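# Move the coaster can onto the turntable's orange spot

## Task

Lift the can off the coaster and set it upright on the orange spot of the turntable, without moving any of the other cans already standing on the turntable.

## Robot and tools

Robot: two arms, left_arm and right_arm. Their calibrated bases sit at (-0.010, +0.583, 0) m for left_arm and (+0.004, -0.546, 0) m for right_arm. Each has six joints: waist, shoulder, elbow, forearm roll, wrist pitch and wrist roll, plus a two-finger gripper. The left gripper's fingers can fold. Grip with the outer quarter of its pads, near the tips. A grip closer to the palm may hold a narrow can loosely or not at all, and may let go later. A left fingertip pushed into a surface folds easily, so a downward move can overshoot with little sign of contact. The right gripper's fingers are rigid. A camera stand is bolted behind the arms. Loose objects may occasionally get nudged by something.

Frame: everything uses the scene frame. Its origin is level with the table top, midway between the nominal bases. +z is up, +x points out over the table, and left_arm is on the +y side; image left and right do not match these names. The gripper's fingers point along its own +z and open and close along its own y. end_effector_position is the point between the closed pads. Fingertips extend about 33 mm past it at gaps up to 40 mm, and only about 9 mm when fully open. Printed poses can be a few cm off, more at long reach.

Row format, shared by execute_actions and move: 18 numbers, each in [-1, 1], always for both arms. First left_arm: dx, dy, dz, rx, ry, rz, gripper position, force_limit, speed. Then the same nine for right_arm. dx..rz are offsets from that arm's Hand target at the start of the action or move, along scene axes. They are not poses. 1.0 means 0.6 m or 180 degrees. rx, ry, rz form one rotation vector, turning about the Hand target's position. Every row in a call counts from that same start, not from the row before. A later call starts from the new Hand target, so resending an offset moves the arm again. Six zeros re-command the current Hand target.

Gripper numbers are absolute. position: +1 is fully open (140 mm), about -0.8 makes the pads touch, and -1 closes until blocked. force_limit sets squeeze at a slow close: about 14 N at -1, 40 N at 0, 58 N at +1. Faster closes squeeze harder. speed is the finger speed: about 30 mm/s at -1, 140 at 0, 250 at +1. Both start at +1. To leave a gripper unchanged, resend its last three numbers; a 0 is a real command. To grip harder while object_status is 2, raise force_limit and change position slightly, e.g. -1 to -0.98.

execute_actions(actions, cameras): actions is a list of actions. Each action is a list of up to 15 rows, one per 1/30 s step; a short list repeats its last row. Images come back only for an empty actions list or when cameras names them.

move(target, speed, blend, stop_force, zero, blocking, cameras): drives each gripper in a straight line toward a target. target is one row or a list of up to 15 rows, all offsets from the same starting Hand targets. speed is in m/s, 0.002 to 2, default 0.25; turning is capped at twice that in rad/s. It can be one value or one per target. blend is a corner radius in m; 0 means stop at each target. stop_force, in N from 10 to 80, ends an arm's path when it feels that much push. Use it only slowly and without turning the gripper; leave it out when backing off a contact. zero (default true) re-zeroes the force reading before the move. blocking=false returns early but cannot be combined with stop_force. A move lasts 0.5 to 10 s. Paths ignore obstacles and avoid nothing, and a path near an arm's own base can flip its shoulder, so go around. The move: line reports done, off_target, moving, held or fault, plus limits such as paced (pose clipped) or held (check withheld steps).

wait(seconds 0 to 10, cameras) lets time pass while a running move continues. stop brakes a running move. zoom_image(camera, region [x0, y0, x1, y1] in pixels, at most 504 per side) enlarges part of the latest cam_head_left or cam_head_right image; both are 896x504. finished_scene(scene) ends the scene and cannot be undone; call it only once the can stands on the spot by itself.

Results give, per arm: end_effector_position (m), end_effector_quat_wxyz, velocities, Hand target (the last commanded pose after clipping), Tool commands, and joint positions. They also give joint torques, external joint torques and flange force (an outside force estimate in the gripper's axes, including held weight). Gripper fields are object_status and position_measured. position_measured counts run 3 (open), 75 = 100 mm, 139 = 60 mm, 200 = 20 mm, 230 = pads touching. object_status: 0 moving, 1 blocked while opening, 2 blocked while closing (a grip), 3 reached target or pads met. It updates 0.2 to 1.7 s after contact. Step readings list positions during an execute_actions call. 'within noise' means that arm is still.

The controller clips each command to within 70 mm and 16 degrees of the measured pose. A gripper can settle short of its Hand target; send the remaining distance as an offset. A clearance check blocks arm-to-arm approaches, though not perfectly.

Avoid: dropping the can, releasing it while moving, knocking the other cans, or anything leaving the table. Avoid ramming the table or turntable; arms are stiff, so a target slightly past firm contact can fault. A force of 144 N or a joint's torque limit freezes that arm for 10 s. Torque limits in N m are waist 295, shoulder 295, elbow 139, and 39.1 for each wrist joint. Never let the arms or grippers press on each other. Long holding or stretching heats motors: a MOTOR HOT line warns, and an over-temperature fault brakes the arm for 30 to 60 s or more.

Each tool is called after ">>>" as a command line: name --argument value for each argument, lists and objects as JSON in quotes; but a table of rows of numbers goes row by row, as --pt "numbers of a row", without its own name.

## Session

>>> execute_actions --actions '[]'

>>> zoom_image --camera "cam_head_left" --region '[330, 230, 630, 420]'

>>> zoom_image --camera "cam_head_right" --region '[330, 230, 630, 420]'

>>> wait --seconds 1 --cameras '["all"]'

Scene clock: 0.00 s.
left_arm: end_effector_position=(+0.6344, +0.5527, +0.3824) position_measured=3 object_status=3 end_effector_quat_wxyz=(-0.029, +0.866, +0.489, +0.104) | right_arm: end_effector_position=(+0.3444, -0.0271, +0.2508) position_measured=3 object_status=3 end_effector_quat_wxyz=(-0.118, +0.498, +0.828, +0.231)
Joint positions: left_arm=[-0.193 0.069 1.616 0.184 1.338 0.318] | right_arm=[0.752 -0.044 2.045 0.496 0.805 -0.028]
Joint velocities: within noise
Joint torques (N m): no reading
External joint torques (N m): no reading
Flange force (N): no reading
Hand target: left_arm +0.6344, +0.5527, +0.3824; -0.029, +0.866, +0.489, +0.104 | right_arm +0.3444, -0.0271, +0.2508; -0.118, +0.498, +0.828, +0.231
Tool commands: left_gripper/position=+1.0 left_gripper/force_limit=+1.0 left_gripper/speed=+1.0 right_gripper/position=+1.0 right_gripper/force_limit=+1.0 right_gripper/speed=+1.0

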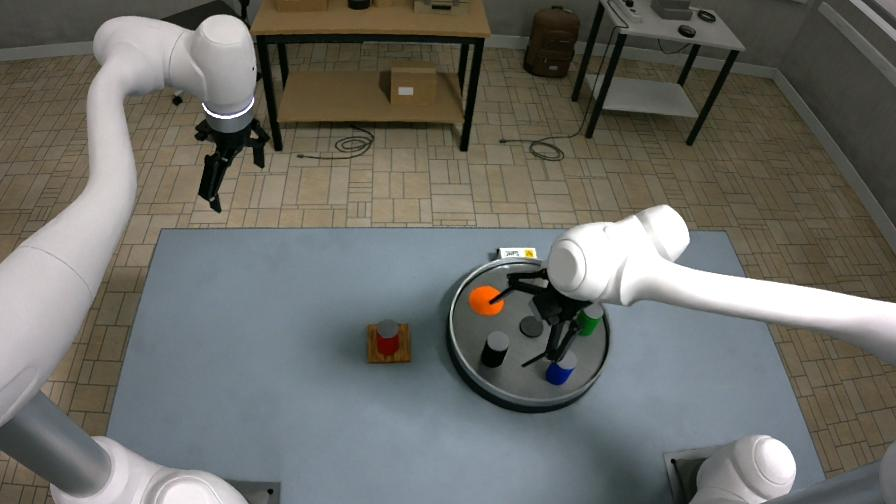

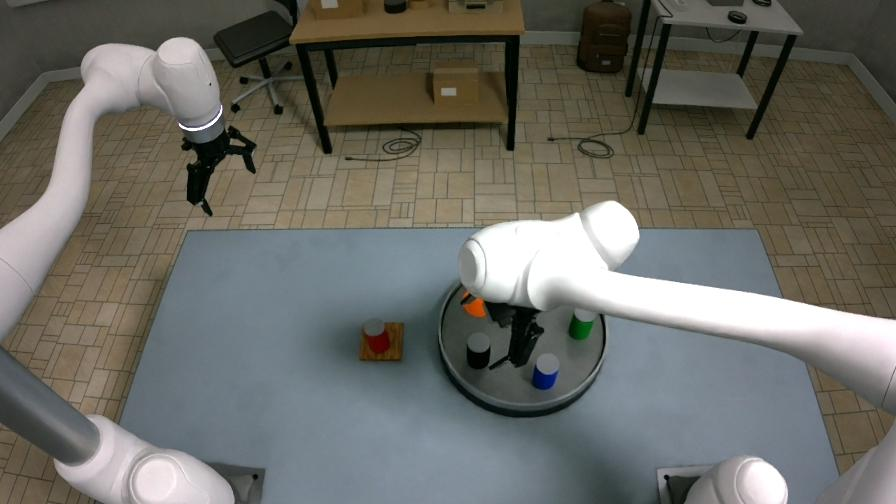

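Scaled by 1.680.

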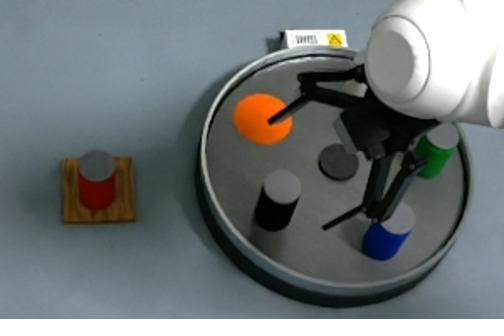

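Scaled by 1.680.

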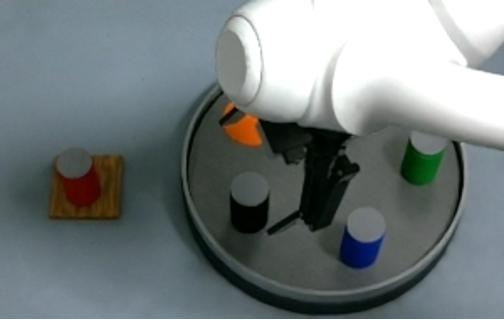

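Scene clock: 1.00 s.
left_arm: end_effector_position=(+0.6344, +0.5527, +0.3824) position_measured=3 object_status=3 end_effector_quat_wxyz=(-0.029, +0.866, +0.489, +0.104) | right_arm: end_effector_position=(+0.3444, -0.0271, +0.2508) position_measured=3 object_status=3 end_effector_quat_wxyz=(-0.118, +0.498, +0.828, +0.231)
Joint positions: left_arm=[-0.193 0.069 1.616 0.184 1.338 0.318] | right_arm=[0.752 -0.044 2.045 0.496 0.805 -0.028]
Joint torques (N m): left_arm=[3.61 -51.74 -43.04 4.7 -0.14 -0.42] | right_arm=[0.34 -33.96 -42.1 3.53 -0.22 -0.1]
External joint torques (N m): left_arm=[-3.55 2.82 1.24 0 -0.19 0.42] | right_arm=[-0.32 -2.07 1.55 0.85 -0.48 0.11]
Flange force (N): left_arm=[-4.4 3.8 2.0] | right_arm=[-2.7 -5.5 -0.9]
Hand target: left_arm +0.6344, +0.5527, +0.3824; -0.029, +0.866, +0.489, +0.104 | right_arm +0.3444, -0.0271, +0.2508; -0.118, +0.498, +0.828, +0.231
Tool commands: left_gripper/position=+1.0 left_gripper/force_limit=+1.0 left_gripper/speed=+1.0 right_gripper/position=+1.0 right_gripper/force_limit=+1.0 right_gripper/speed=+1.0
wait: 1.00 s; at rest by 0.17 s

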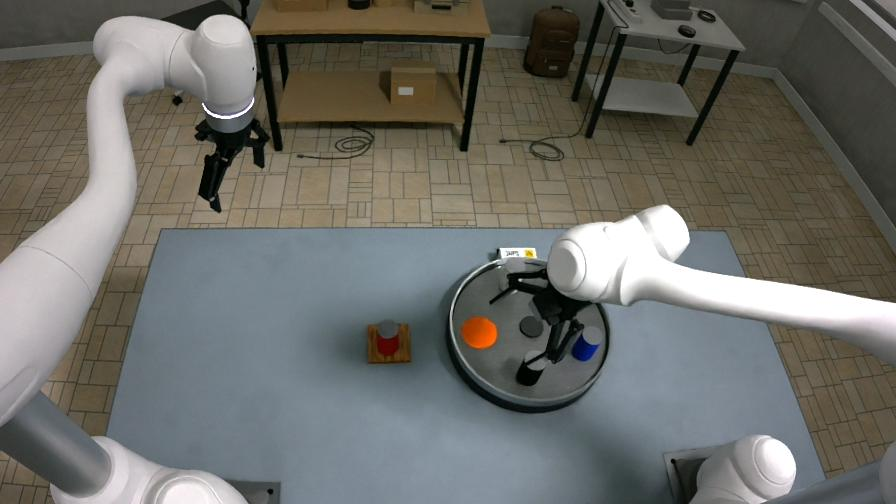

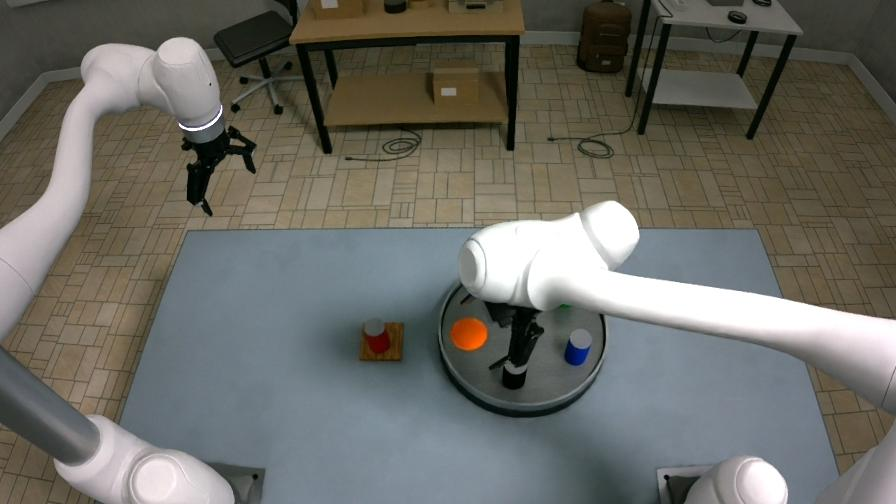

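>>> move --pt "0 0 0 0 0 0 1 1 1 0.1693 0.4218 0 -0.1604 0.0520 -0.1517 1 1 1" --pt "0 0 0 0 0 0 1 1 1 0.1693 0.4218 -0.2013 -0.1604 0.0520 -0.1517 1 1 1" --speed 0.35 --blend '[0.04,0]' --cameras '["all"]'

>>> zoom_image --camera "cam_head_left" --region '[330, 290, 450, 400]'

>>> zoom_image --camera "cam_head_right" --region '[320, 290, 440, 400]'

>>> zoom_image --camera "cam_head_left" --region '[430, 230, 630, 420]'

Scene clock: 3.40 s.
left_arm: end_effector_position=(+0.6344, +0.5527, +0.3824) position_measured=3 object_status=3 end_effector_quat_wxyz=(-0.029, +0.866, +0.489, +0.104) | right_arm: end_effector_position=(+0.4460, +0.2260, +0.1301) position_measured=3 object_status=3 end_effector_quat_wxyz=(+0.000, +0.707, +0.707, +0.000)
Joint positions: left_arm=[-0.193 0.069 1.616 0.184 1.338 0.318] | right_arm=[1.016 0.627 1.295 0 1.22 1.011]
Joint torques (N m): left_arm=[4.15 -51.69 -43.13 4.66 -0.17 -0.48] | right_arm=[-0.13 -97.31 -41.3 3.33 0.54 -0.08]
External joint torques (N m): left_arm=[-4.15 2.83 1.34 0.03 -0.16 0.48] | right_arm=[-0.05 -4.31 1.3 0.79 -0.59 0.08]
Flange force (N): left_arm=[-5.3 4.0 1.9] | right_arm=[-9.4 -5.5 -0.4]
Hand target: left_arm +0.6344, +0.5527, +0.3824; -0.029, +0.866, +0.489, +0.104 | right_arm +0.4460, +0.2260, +0.1300; +0.000, +0.707, +0.707, +0.000
Off the commanded pose: left_arm 0.000 m, 0 deg | right_arm 0.000 m, 0 deg.
move: done

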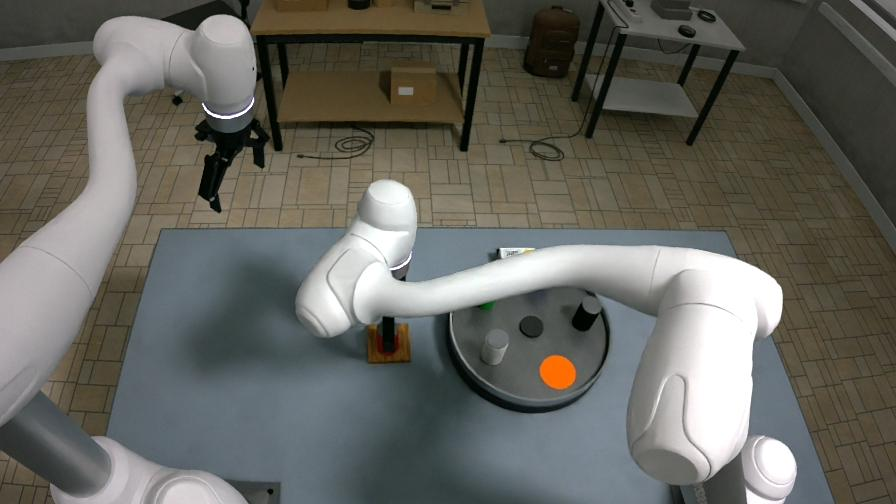

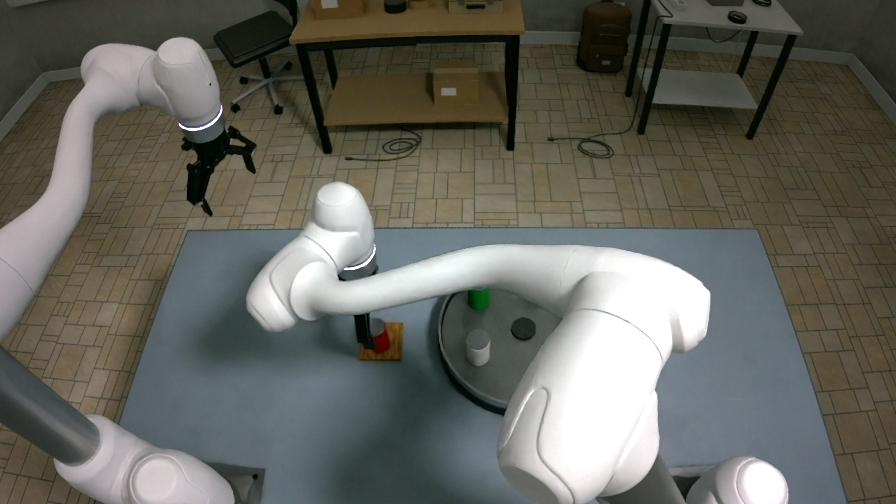

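Scaled by 4.200.

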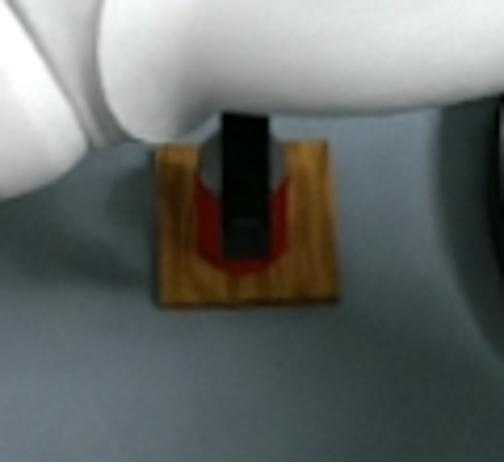

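Scaled by 4.200.

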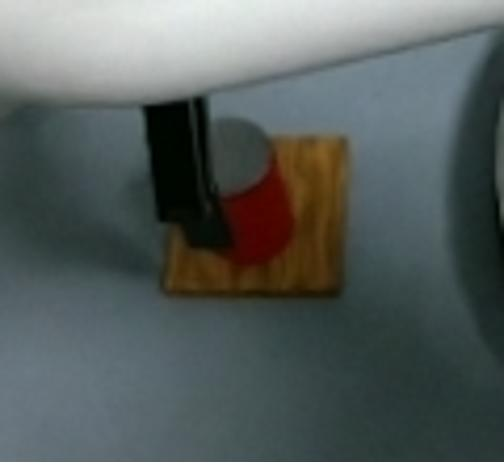

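Scaled by 2.520.

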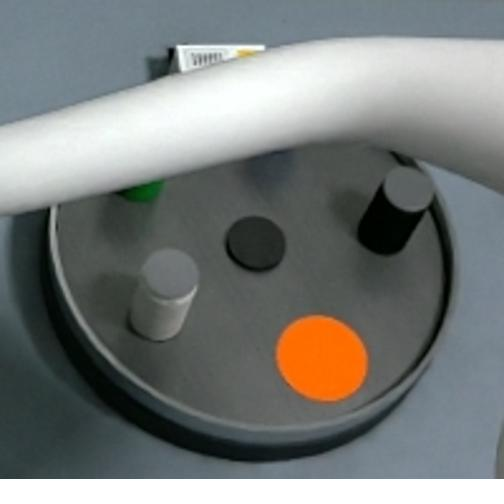

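>>> move --pt "0 0 0 0 0 0 1 1 1 0 0 -0.1083 0 0 0 1 1 1" --pt "0 0 0 0 0 0 1 1 1 0 0 -0.1083 0 0 0 -1 -0.3 -0.8" --speed 0.18

>>> move --pt "0 0 0 0 0 0 1 1 1 0 0 0.2368 0 0 0 -1 -0.3 -0.8" --pt "0 0 0 0 0 0 1 1 1 -0.205 -0.5967 0.2368 0 0 0 -1 -0.3 -0.8" --speed 0.3 --blend '[0.03,0]' --cameras '["all"]'

>>> zoom_image --camera "cam_head_left" --region '[430, 230, 630, 420]'

>>> zoom_image --camera "cam_head_right" --region '[430, 230, 630, 420]'

Scene clock: 6.70 s.
left_arm: end_effector_position=(+0.6344, +0.5527, +0.3824) position_measured=3 object_status=3 end_effector_quat_wxyz=(-0.029, +0.866, +0.489, +0.104) | right_arm: end_effector_position=(+0.4460, +0.2260, +0.0650) position_measured=151 object_status=2 end_effector_quat_wxyz=(+0.000, +0.707, +0.707, +0.000)
Joint positions: left_arm=[-0.193 0.069 1.616 0.184 1.338 0.318] | right_arm=[1.016 0.669 1.348 0 1.124 1.011]
Joint torques (N m): left_arm=[4.48 -52.07 -43.14 4.65 -0.18 -0.43] | right_arm=[-0.72 -91.4 -36.3 2.88 -0.07 -0.12]
External joint torques (N m): left_arm=[-4.45 3.02 1.26 0.07 -0.15 0.43] | right_arm=[0.67 -12.15 -2.16 1.09 0.02 0.12]
Flange force (N): left_arm=[-5.7 4.6 1.8] | right_arm=[-10.3 -6.9 -10.3]
Hand target: left_arm +0.6344, +0.5527, +0.3824; -0.029, +0.866, +0.489, +0.104 | right_arm +0.4460, +0.2260, +0.0650; +0.000, +0.707, +0.707, +0.000
Off the commanded pose: left_arm 0.000 m, 0 deg | right_arm 0.000 m, 0 deg.
move: done

Scene clock: 8.90 s.
left_arm: end_effector_position=(+0.6344, +0.5527, +0.3824) position_measured=3 object_status=3 end_effector_quat_wxyz=(-0.029, +0.866, +0.489, +0.104) | right_arm: end_effector_position=(+0.3230, -0.1320, +0.2071) position_measured=151 object_status=2 end_effector_quat_wxyz=(+0.000, +0.707, +0.707, +0.000)
Joint positions: left_arm=[-0.193 0.069 1.616 0.184 1.338 0.318] | right_arm=[0.852 0.021 1.979 0 1.141 0.847]
Joint torques (N m): left_arm=[3.75 -51.78 -42.89 4.73 -0.17 -0.45] | right_arm=[0.22 -40.29 -41.12 3.2 0.5 -0.03]
External joint torques (N m): left_arm=[-3.71 2.6 0.98 -0.03 -0.16 0.45] | right_arm=[-0.18 -0.64 2.42 0.8 -0.54 0.03]
Flange force (N): left_arm=[-4.5 4.0 1.5] | right_arm=[-4.2 -2.9 3.5]
Hand target: left_arm +0.6344, +0.5527, +0.3824; -0.029, +0.866, +0.489, +0.104 | right_arm +0.3230, -0.1320, +0.2071; +0.000, +0.707, +0.707, +0.000
Off the commanded pose: left_arm 0.000 m, 0 deg | right_arm 0.000 m, 0 deg.
move: done

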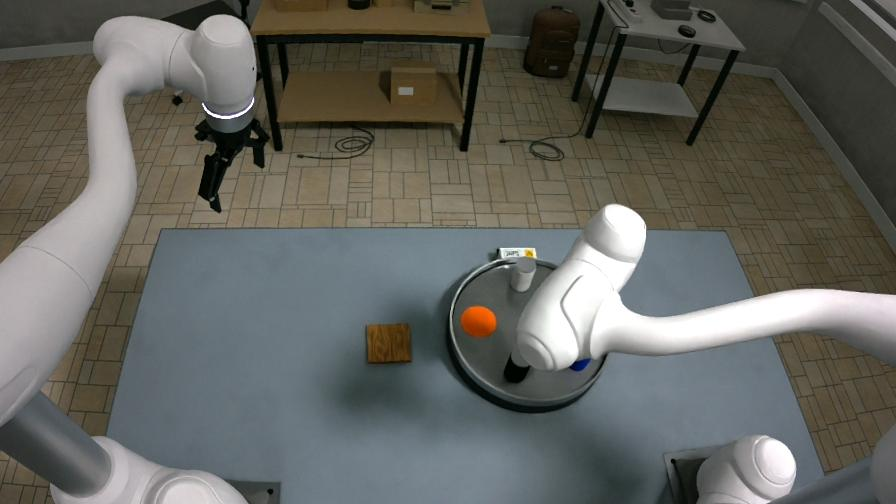

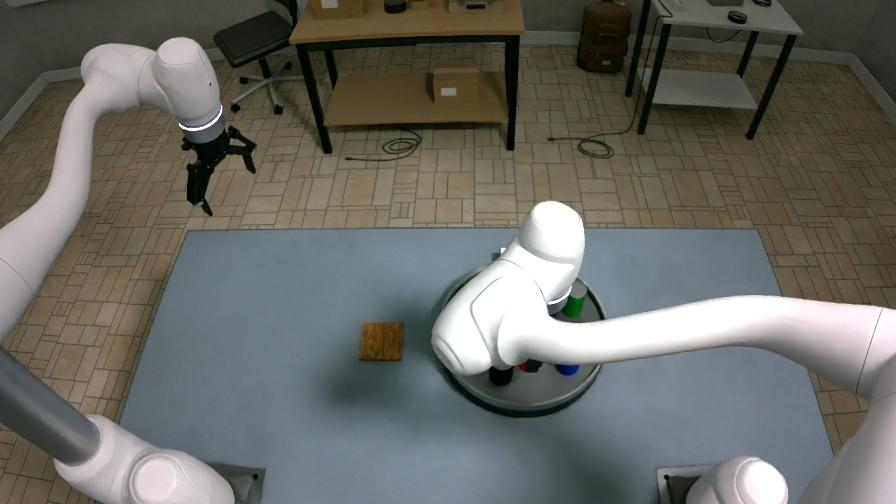

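Scaled by 2.520.

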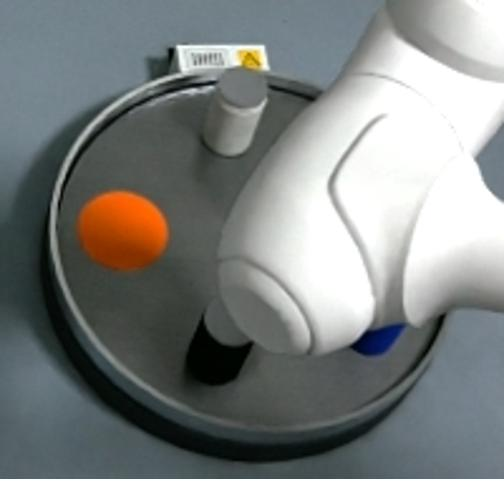

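Scaled by 2.520.

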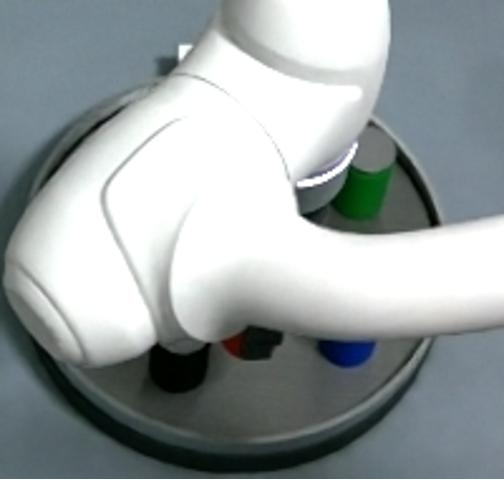

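>>> wait --seconds 0.9

>>> move --target '[0,0,0,0,0,0,1,1,1,0,0,-0.1667,0,0,0,-1,-0.3,-0.8]' --speed 0.3

>>> move --pt "0 0 0 0 0 0 1 1 1 0 0 0 0 0 0 0.05 -0.3 0" --pt "0 0 0 0 0 0 1 1 1 0 0 0.25 0 0 0 0.05 -0.3 0" --speed 0.4

>>> move --target '[0,0,0,0,0,0,1,1,1,-0.1,-0.25,0.25,0,0,0,0.05,-0.3,0]' --speed 0.4 --cameras '["all"]'

>>> zoom_image --camera "cam_head_left" --region '[430, 230, 630, 420]'

Scene clock: 10.07 s.
left_arm: end_effector_position=(+0.6344, +0.5527, +0.3824) position_measured=3 object_status=3 end_effector_quat_wxyz=(-0.029, +0.866, +0.489, +0.104) | right_arm: end_effector_position=(+0.3230, -0.1320, +0.2071) position_measured=151 object_status=2 end_effector_quat_wxyz=(+0.000, +0.707, +0.707, +0.000)
Joint positions: left_arm=[-0.193 0.069 1.616 0.184 1.338 0.318] | right_arm=[0.851 0.021 1.979 0 1.141 0.847]
Joint torques (N m): left_arm=[3.75 -52.1 -42.8 4.69 -0.17 -0.45] | right_arm=[0.21 -40.06 -41.18 3.2 0.47 -0.05]
External joint torques (N m): left_arm=[-3.81 3.47 1 0.01 -0.16 0.45] | right_arm=[-0.26 -1.07 2.42 0.81 -0.51 0.05]
Flange force (N): left_arm=[-4.2 5.3 1.8] | right_arm=[-4.8 -3.2 3.2]
Hand target: left_arm +0.6344, +0.5527, +0.3824; -0.029, +0.866, +0.489, +0.104 | right_arm +0.3230, -0.1320, +0.2071; +0.000, +0.707, +0.707, +0.000
Tool commands: left_gripper/position=+1.0 left_gripper/force_limit=+1.0 left_gripper/speed=+1.0 right_gripper/position=-1.0 right_gripper/force_limit=-0.3 right_gripper/speed=-0.8
Off the commanded pose: left_arm 0.000 m, 0 deg | right_arm 0.000 m, 0 deg.
wait: 0.90 s; at rest from the start

Scene clock: 10.90 s.
left_arm: end_effector_position=(+0.6344, +0.5527, +0.3824) position_measured=3 object_status=3 end_effector_quat_wxyz=(-0.029, +0.866, +0.489, +0.104) | right_arm: end_effector_position=(+0.3230, -0.1320, +0.1071) position_measured=151 object_status=2 end_effector_quat_wxyz=(+0.000, +0.707, +0.707, +0.000)
Joint positions: left_arm=[-0.193 0.069 1.616 0.184 1.338 0.318] | right_arm=[0.851 0.112 2.088 0 0.941 0.847]
Joint torques (N m): left_arm=[4.63 -51.88 -42.71 4.79 -0.27 -0.47] | right_arm=[0.03 -44.08 -36.83 2.74 0.47 -0.1]
External joint torques (N m): left_arm=[-4.66 3.12 0.92 -0.1 -0.06 0.48] | right_arm=[-0.09 -2.2 2.35 0.82 -0.51 0.1]
Flange force (N): left_arm=[-5.5 5.4 1.1] | right_arm=[-5.9 -4.6 0.9]
Hand target: left_arm +0.6344, +0.5527, +0.3824; -0.029, +0.866, +0.489, +0.104 | right_arm +0.3230, -0.1320, +0.1071; +0.000, +0.707, +0.707, +0.000
Off the commanded pose: left_arm 0.000 m, 0 deg | right_arm 0.000 m, 0 deg.
move: done

Scene clock: 12.33 s.
left_arm: end_effector_position=(+0.6344, +0.5527, +0.3824) position_measured=3 object_status=3 end_effector_quat_wxyz=(-0.029, +0.866, +0.489, +0.104) | right_arm: end_effector_position=(+0.3230, -0.1320, +0.2571) position_measured=123 object_status=3 end_effector_quat_wxyz=(+0.000, +0.707, +0.707, +0.000)
Joint positions: left_arm=[-0.193 0.069 1.616 0.184 1.338 0.318] | right_arm=[0.852 -0.011 1.915 0 1.237 0.847]
Joint torques (N m): left_arm=[4.08 -51.72 -43.06 4.75 -0.31 -0.42] | right_arm=[0.05 -36.88 -42 3.29 0.51 -0.13]
External joint torques (N m): left_arm=[-4.02 2.6 1.22 -0.05 -0.01 0.42] | right_arm=[-0.16 -2.12 1.69 0.87 -0.56 0.13]
Flange force (N): left_arm=[-5.2 3.9 1.4] | right_arm=[-4.9 -3.7 2.1]
Hand target: left_arm +0.6344, +0.5527, +0.3824; -0.029, +0.866, +0.489, +0.104 | right_arm +0.3230, -0.1320, +0.2571; +0.000, +0.707, +0.707, +0.000
Off the commanded pose: left_arm 0.000 m, 0 deg | right_arm 0.000 m, 0 deg.
move: done

Scene clock: 13.43 s.
left_arm: end_effector_position=(+0.6344, +0.5527, +0.3824) position_measured=3 object_status=3 end_effector_quat_wxyz=(-0.029, +0.866, +0.489, +0.104) | right_arm: end_effector_position=(+0.2630, -0.2820, +0.4071) position_measured=123 object_status=3 end_effector_quat_wxyz=(+0.000, +0.707, +0.707, +0.000)
Joint positions: left_arm=[-0.193 0.069 1.616 0.184 1.338 0.318] | right_arm=[0.704 -0.313 1.889 0 1.565 0.699]
Joint torques (N m): left_arm=[4.06 -52.05 -43.06 4.74 -0.2 -0.44] | right_arm=[-0.04 -9.59 -44.28 3.54 0.53 -0.18]
External joint torques (N m): left_arm=[-4.02 2.86 1.27 -0.05 -0.11 0.44] | right_arm=[0.01 -0.58 1.68 0.87 -0.57 0.18]
Flange force (N): left_arm=[-5.1 4.1 1.8] | right_arm=[-1.4 -2.1 4.0]
Hand target: left_arm +0.6344, +0.5527, +0.3824; -0.029, +0.866, +0.489, +0.104 | right_arm +0.2630, -0.2820, +0.4071; +0.000, +0.707, +0.707, +0.000
Off the commanded pose: left_arm 0.000 m, 0 deg | right_arm 0.000 m, 0 deg.
move: done

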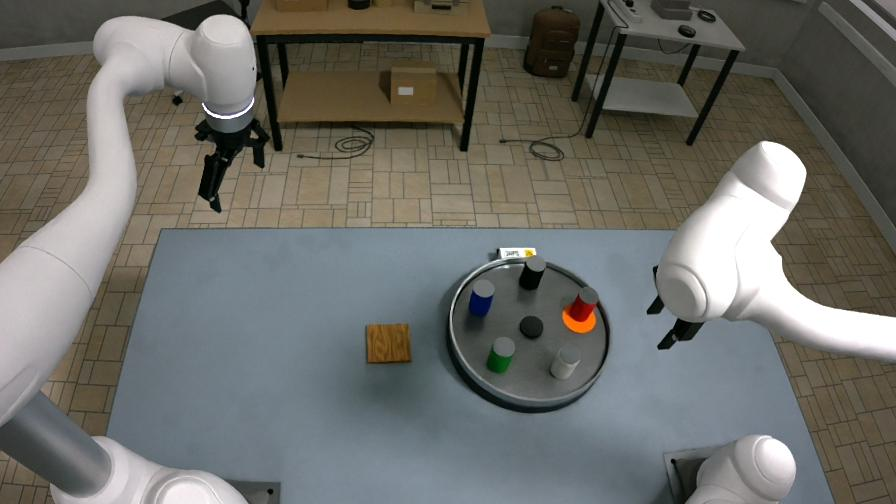

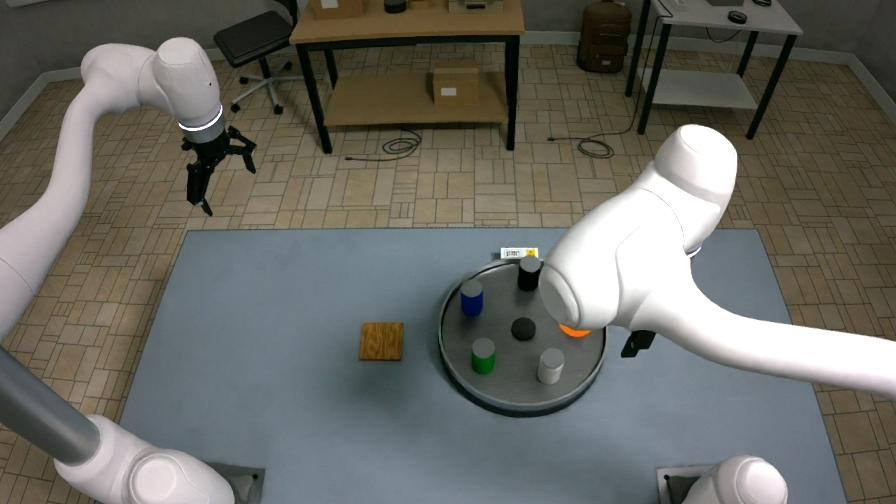

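Scaled by 2.520.

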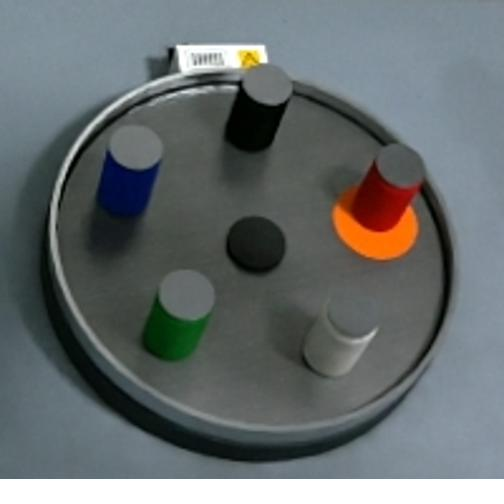

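>>> wait --seconds 5.5 --cameras '["all"]'

>>> zoom_image --camera "cam_head_left" --region '[480, 310, 600, 420]'

>>> zoom_image --camera "cam_head_right" --region '[480, 310, 600, 420]'

Scene clock: 19.13 s.
left_arm: end_effector_position=(+0.6344, +0.5527, +0.3824) position_measured=3 object_status=3 end_effector_quat_wxyz=(-0.029, +0.866, +0.489, +0.104) | right_arm: end_effector_position=(+0.2630, -0.2820, +0.4071) position_measured=123 object_status=3 end_effector_quat_wxyz=(+0.000, +0.707, +0.707, +0.000)
Joint positions: left_arm=[-0.193 0.069 1.616 0.184 1.338 0.318] | right_arm=[0.704 -0.313 1.889 0 1.565 0.699]
Joint torques (N m): left_arm=[4.29 -52.31 -42.92 4.66 -0.17 -0.45] | right_arm=[0.16 -9.66 -44.18 3.58 0.51 -0.1]
External joint torques (N m): left_arm=[-4.39 4.08 1.32 0.02 -0.16 0.45] | right_arm=[-0.05 -0.78 1.35 0.86 -0.56 0.1]
Flange force (N): left_arm=[-5.0 6.0 2.3] | right_arm=[-1.7 -1.9 3.4]
Hand target: left_arm +0.6344, +0.5527, +0.3824; -0.029, +0.866, +0.489, +0.104 | right_arm +0.2630, -0.2820, +0.4071; +0.000, +0.707, +0.707, +0.000
Tool commands: left_gripper/position=+1.0 left_gripper/force_limit=+1.0 left_gripper/speed=+1.0 right_gripper/position=+0.05 right_gripper/force_limit=-0.3 right_gripper/speed=+0.0
Off the commanded pose: left_arm 0.000 m, 0 deg | right_arm 0.000 m, 0 deg.
wait: 5.50 s; at rest from the start

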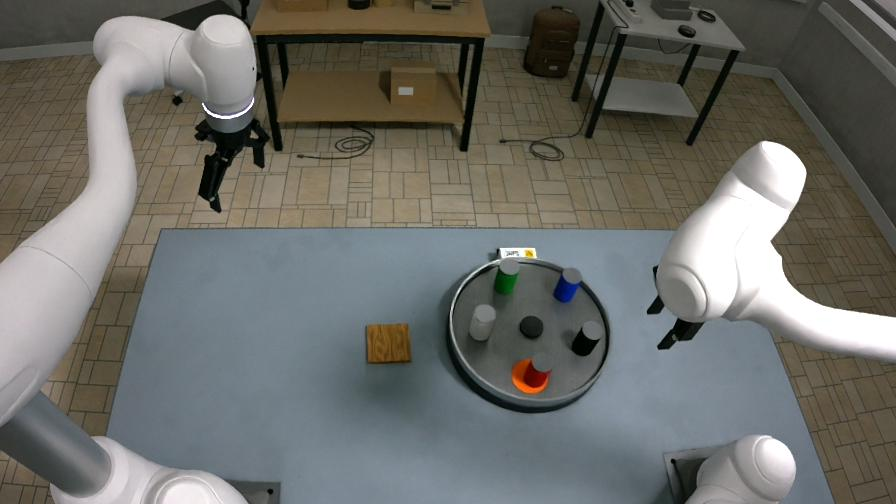

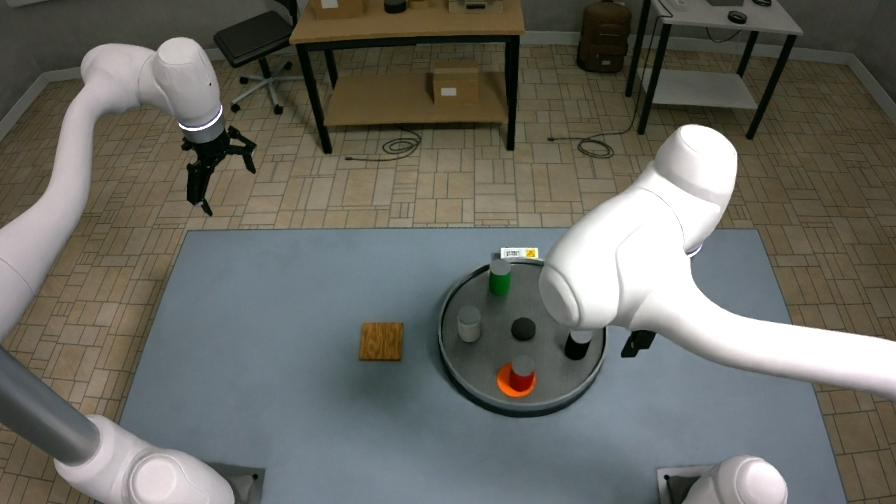

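Scaled by 4.200.

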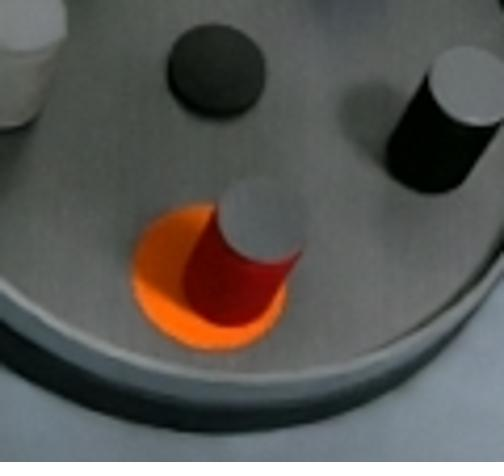

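Scaled by 4.200.

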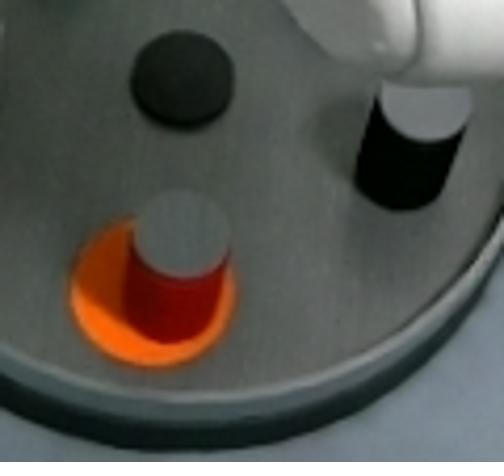

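>>> finished_scene --scene 2

The scene is finished: the task was done.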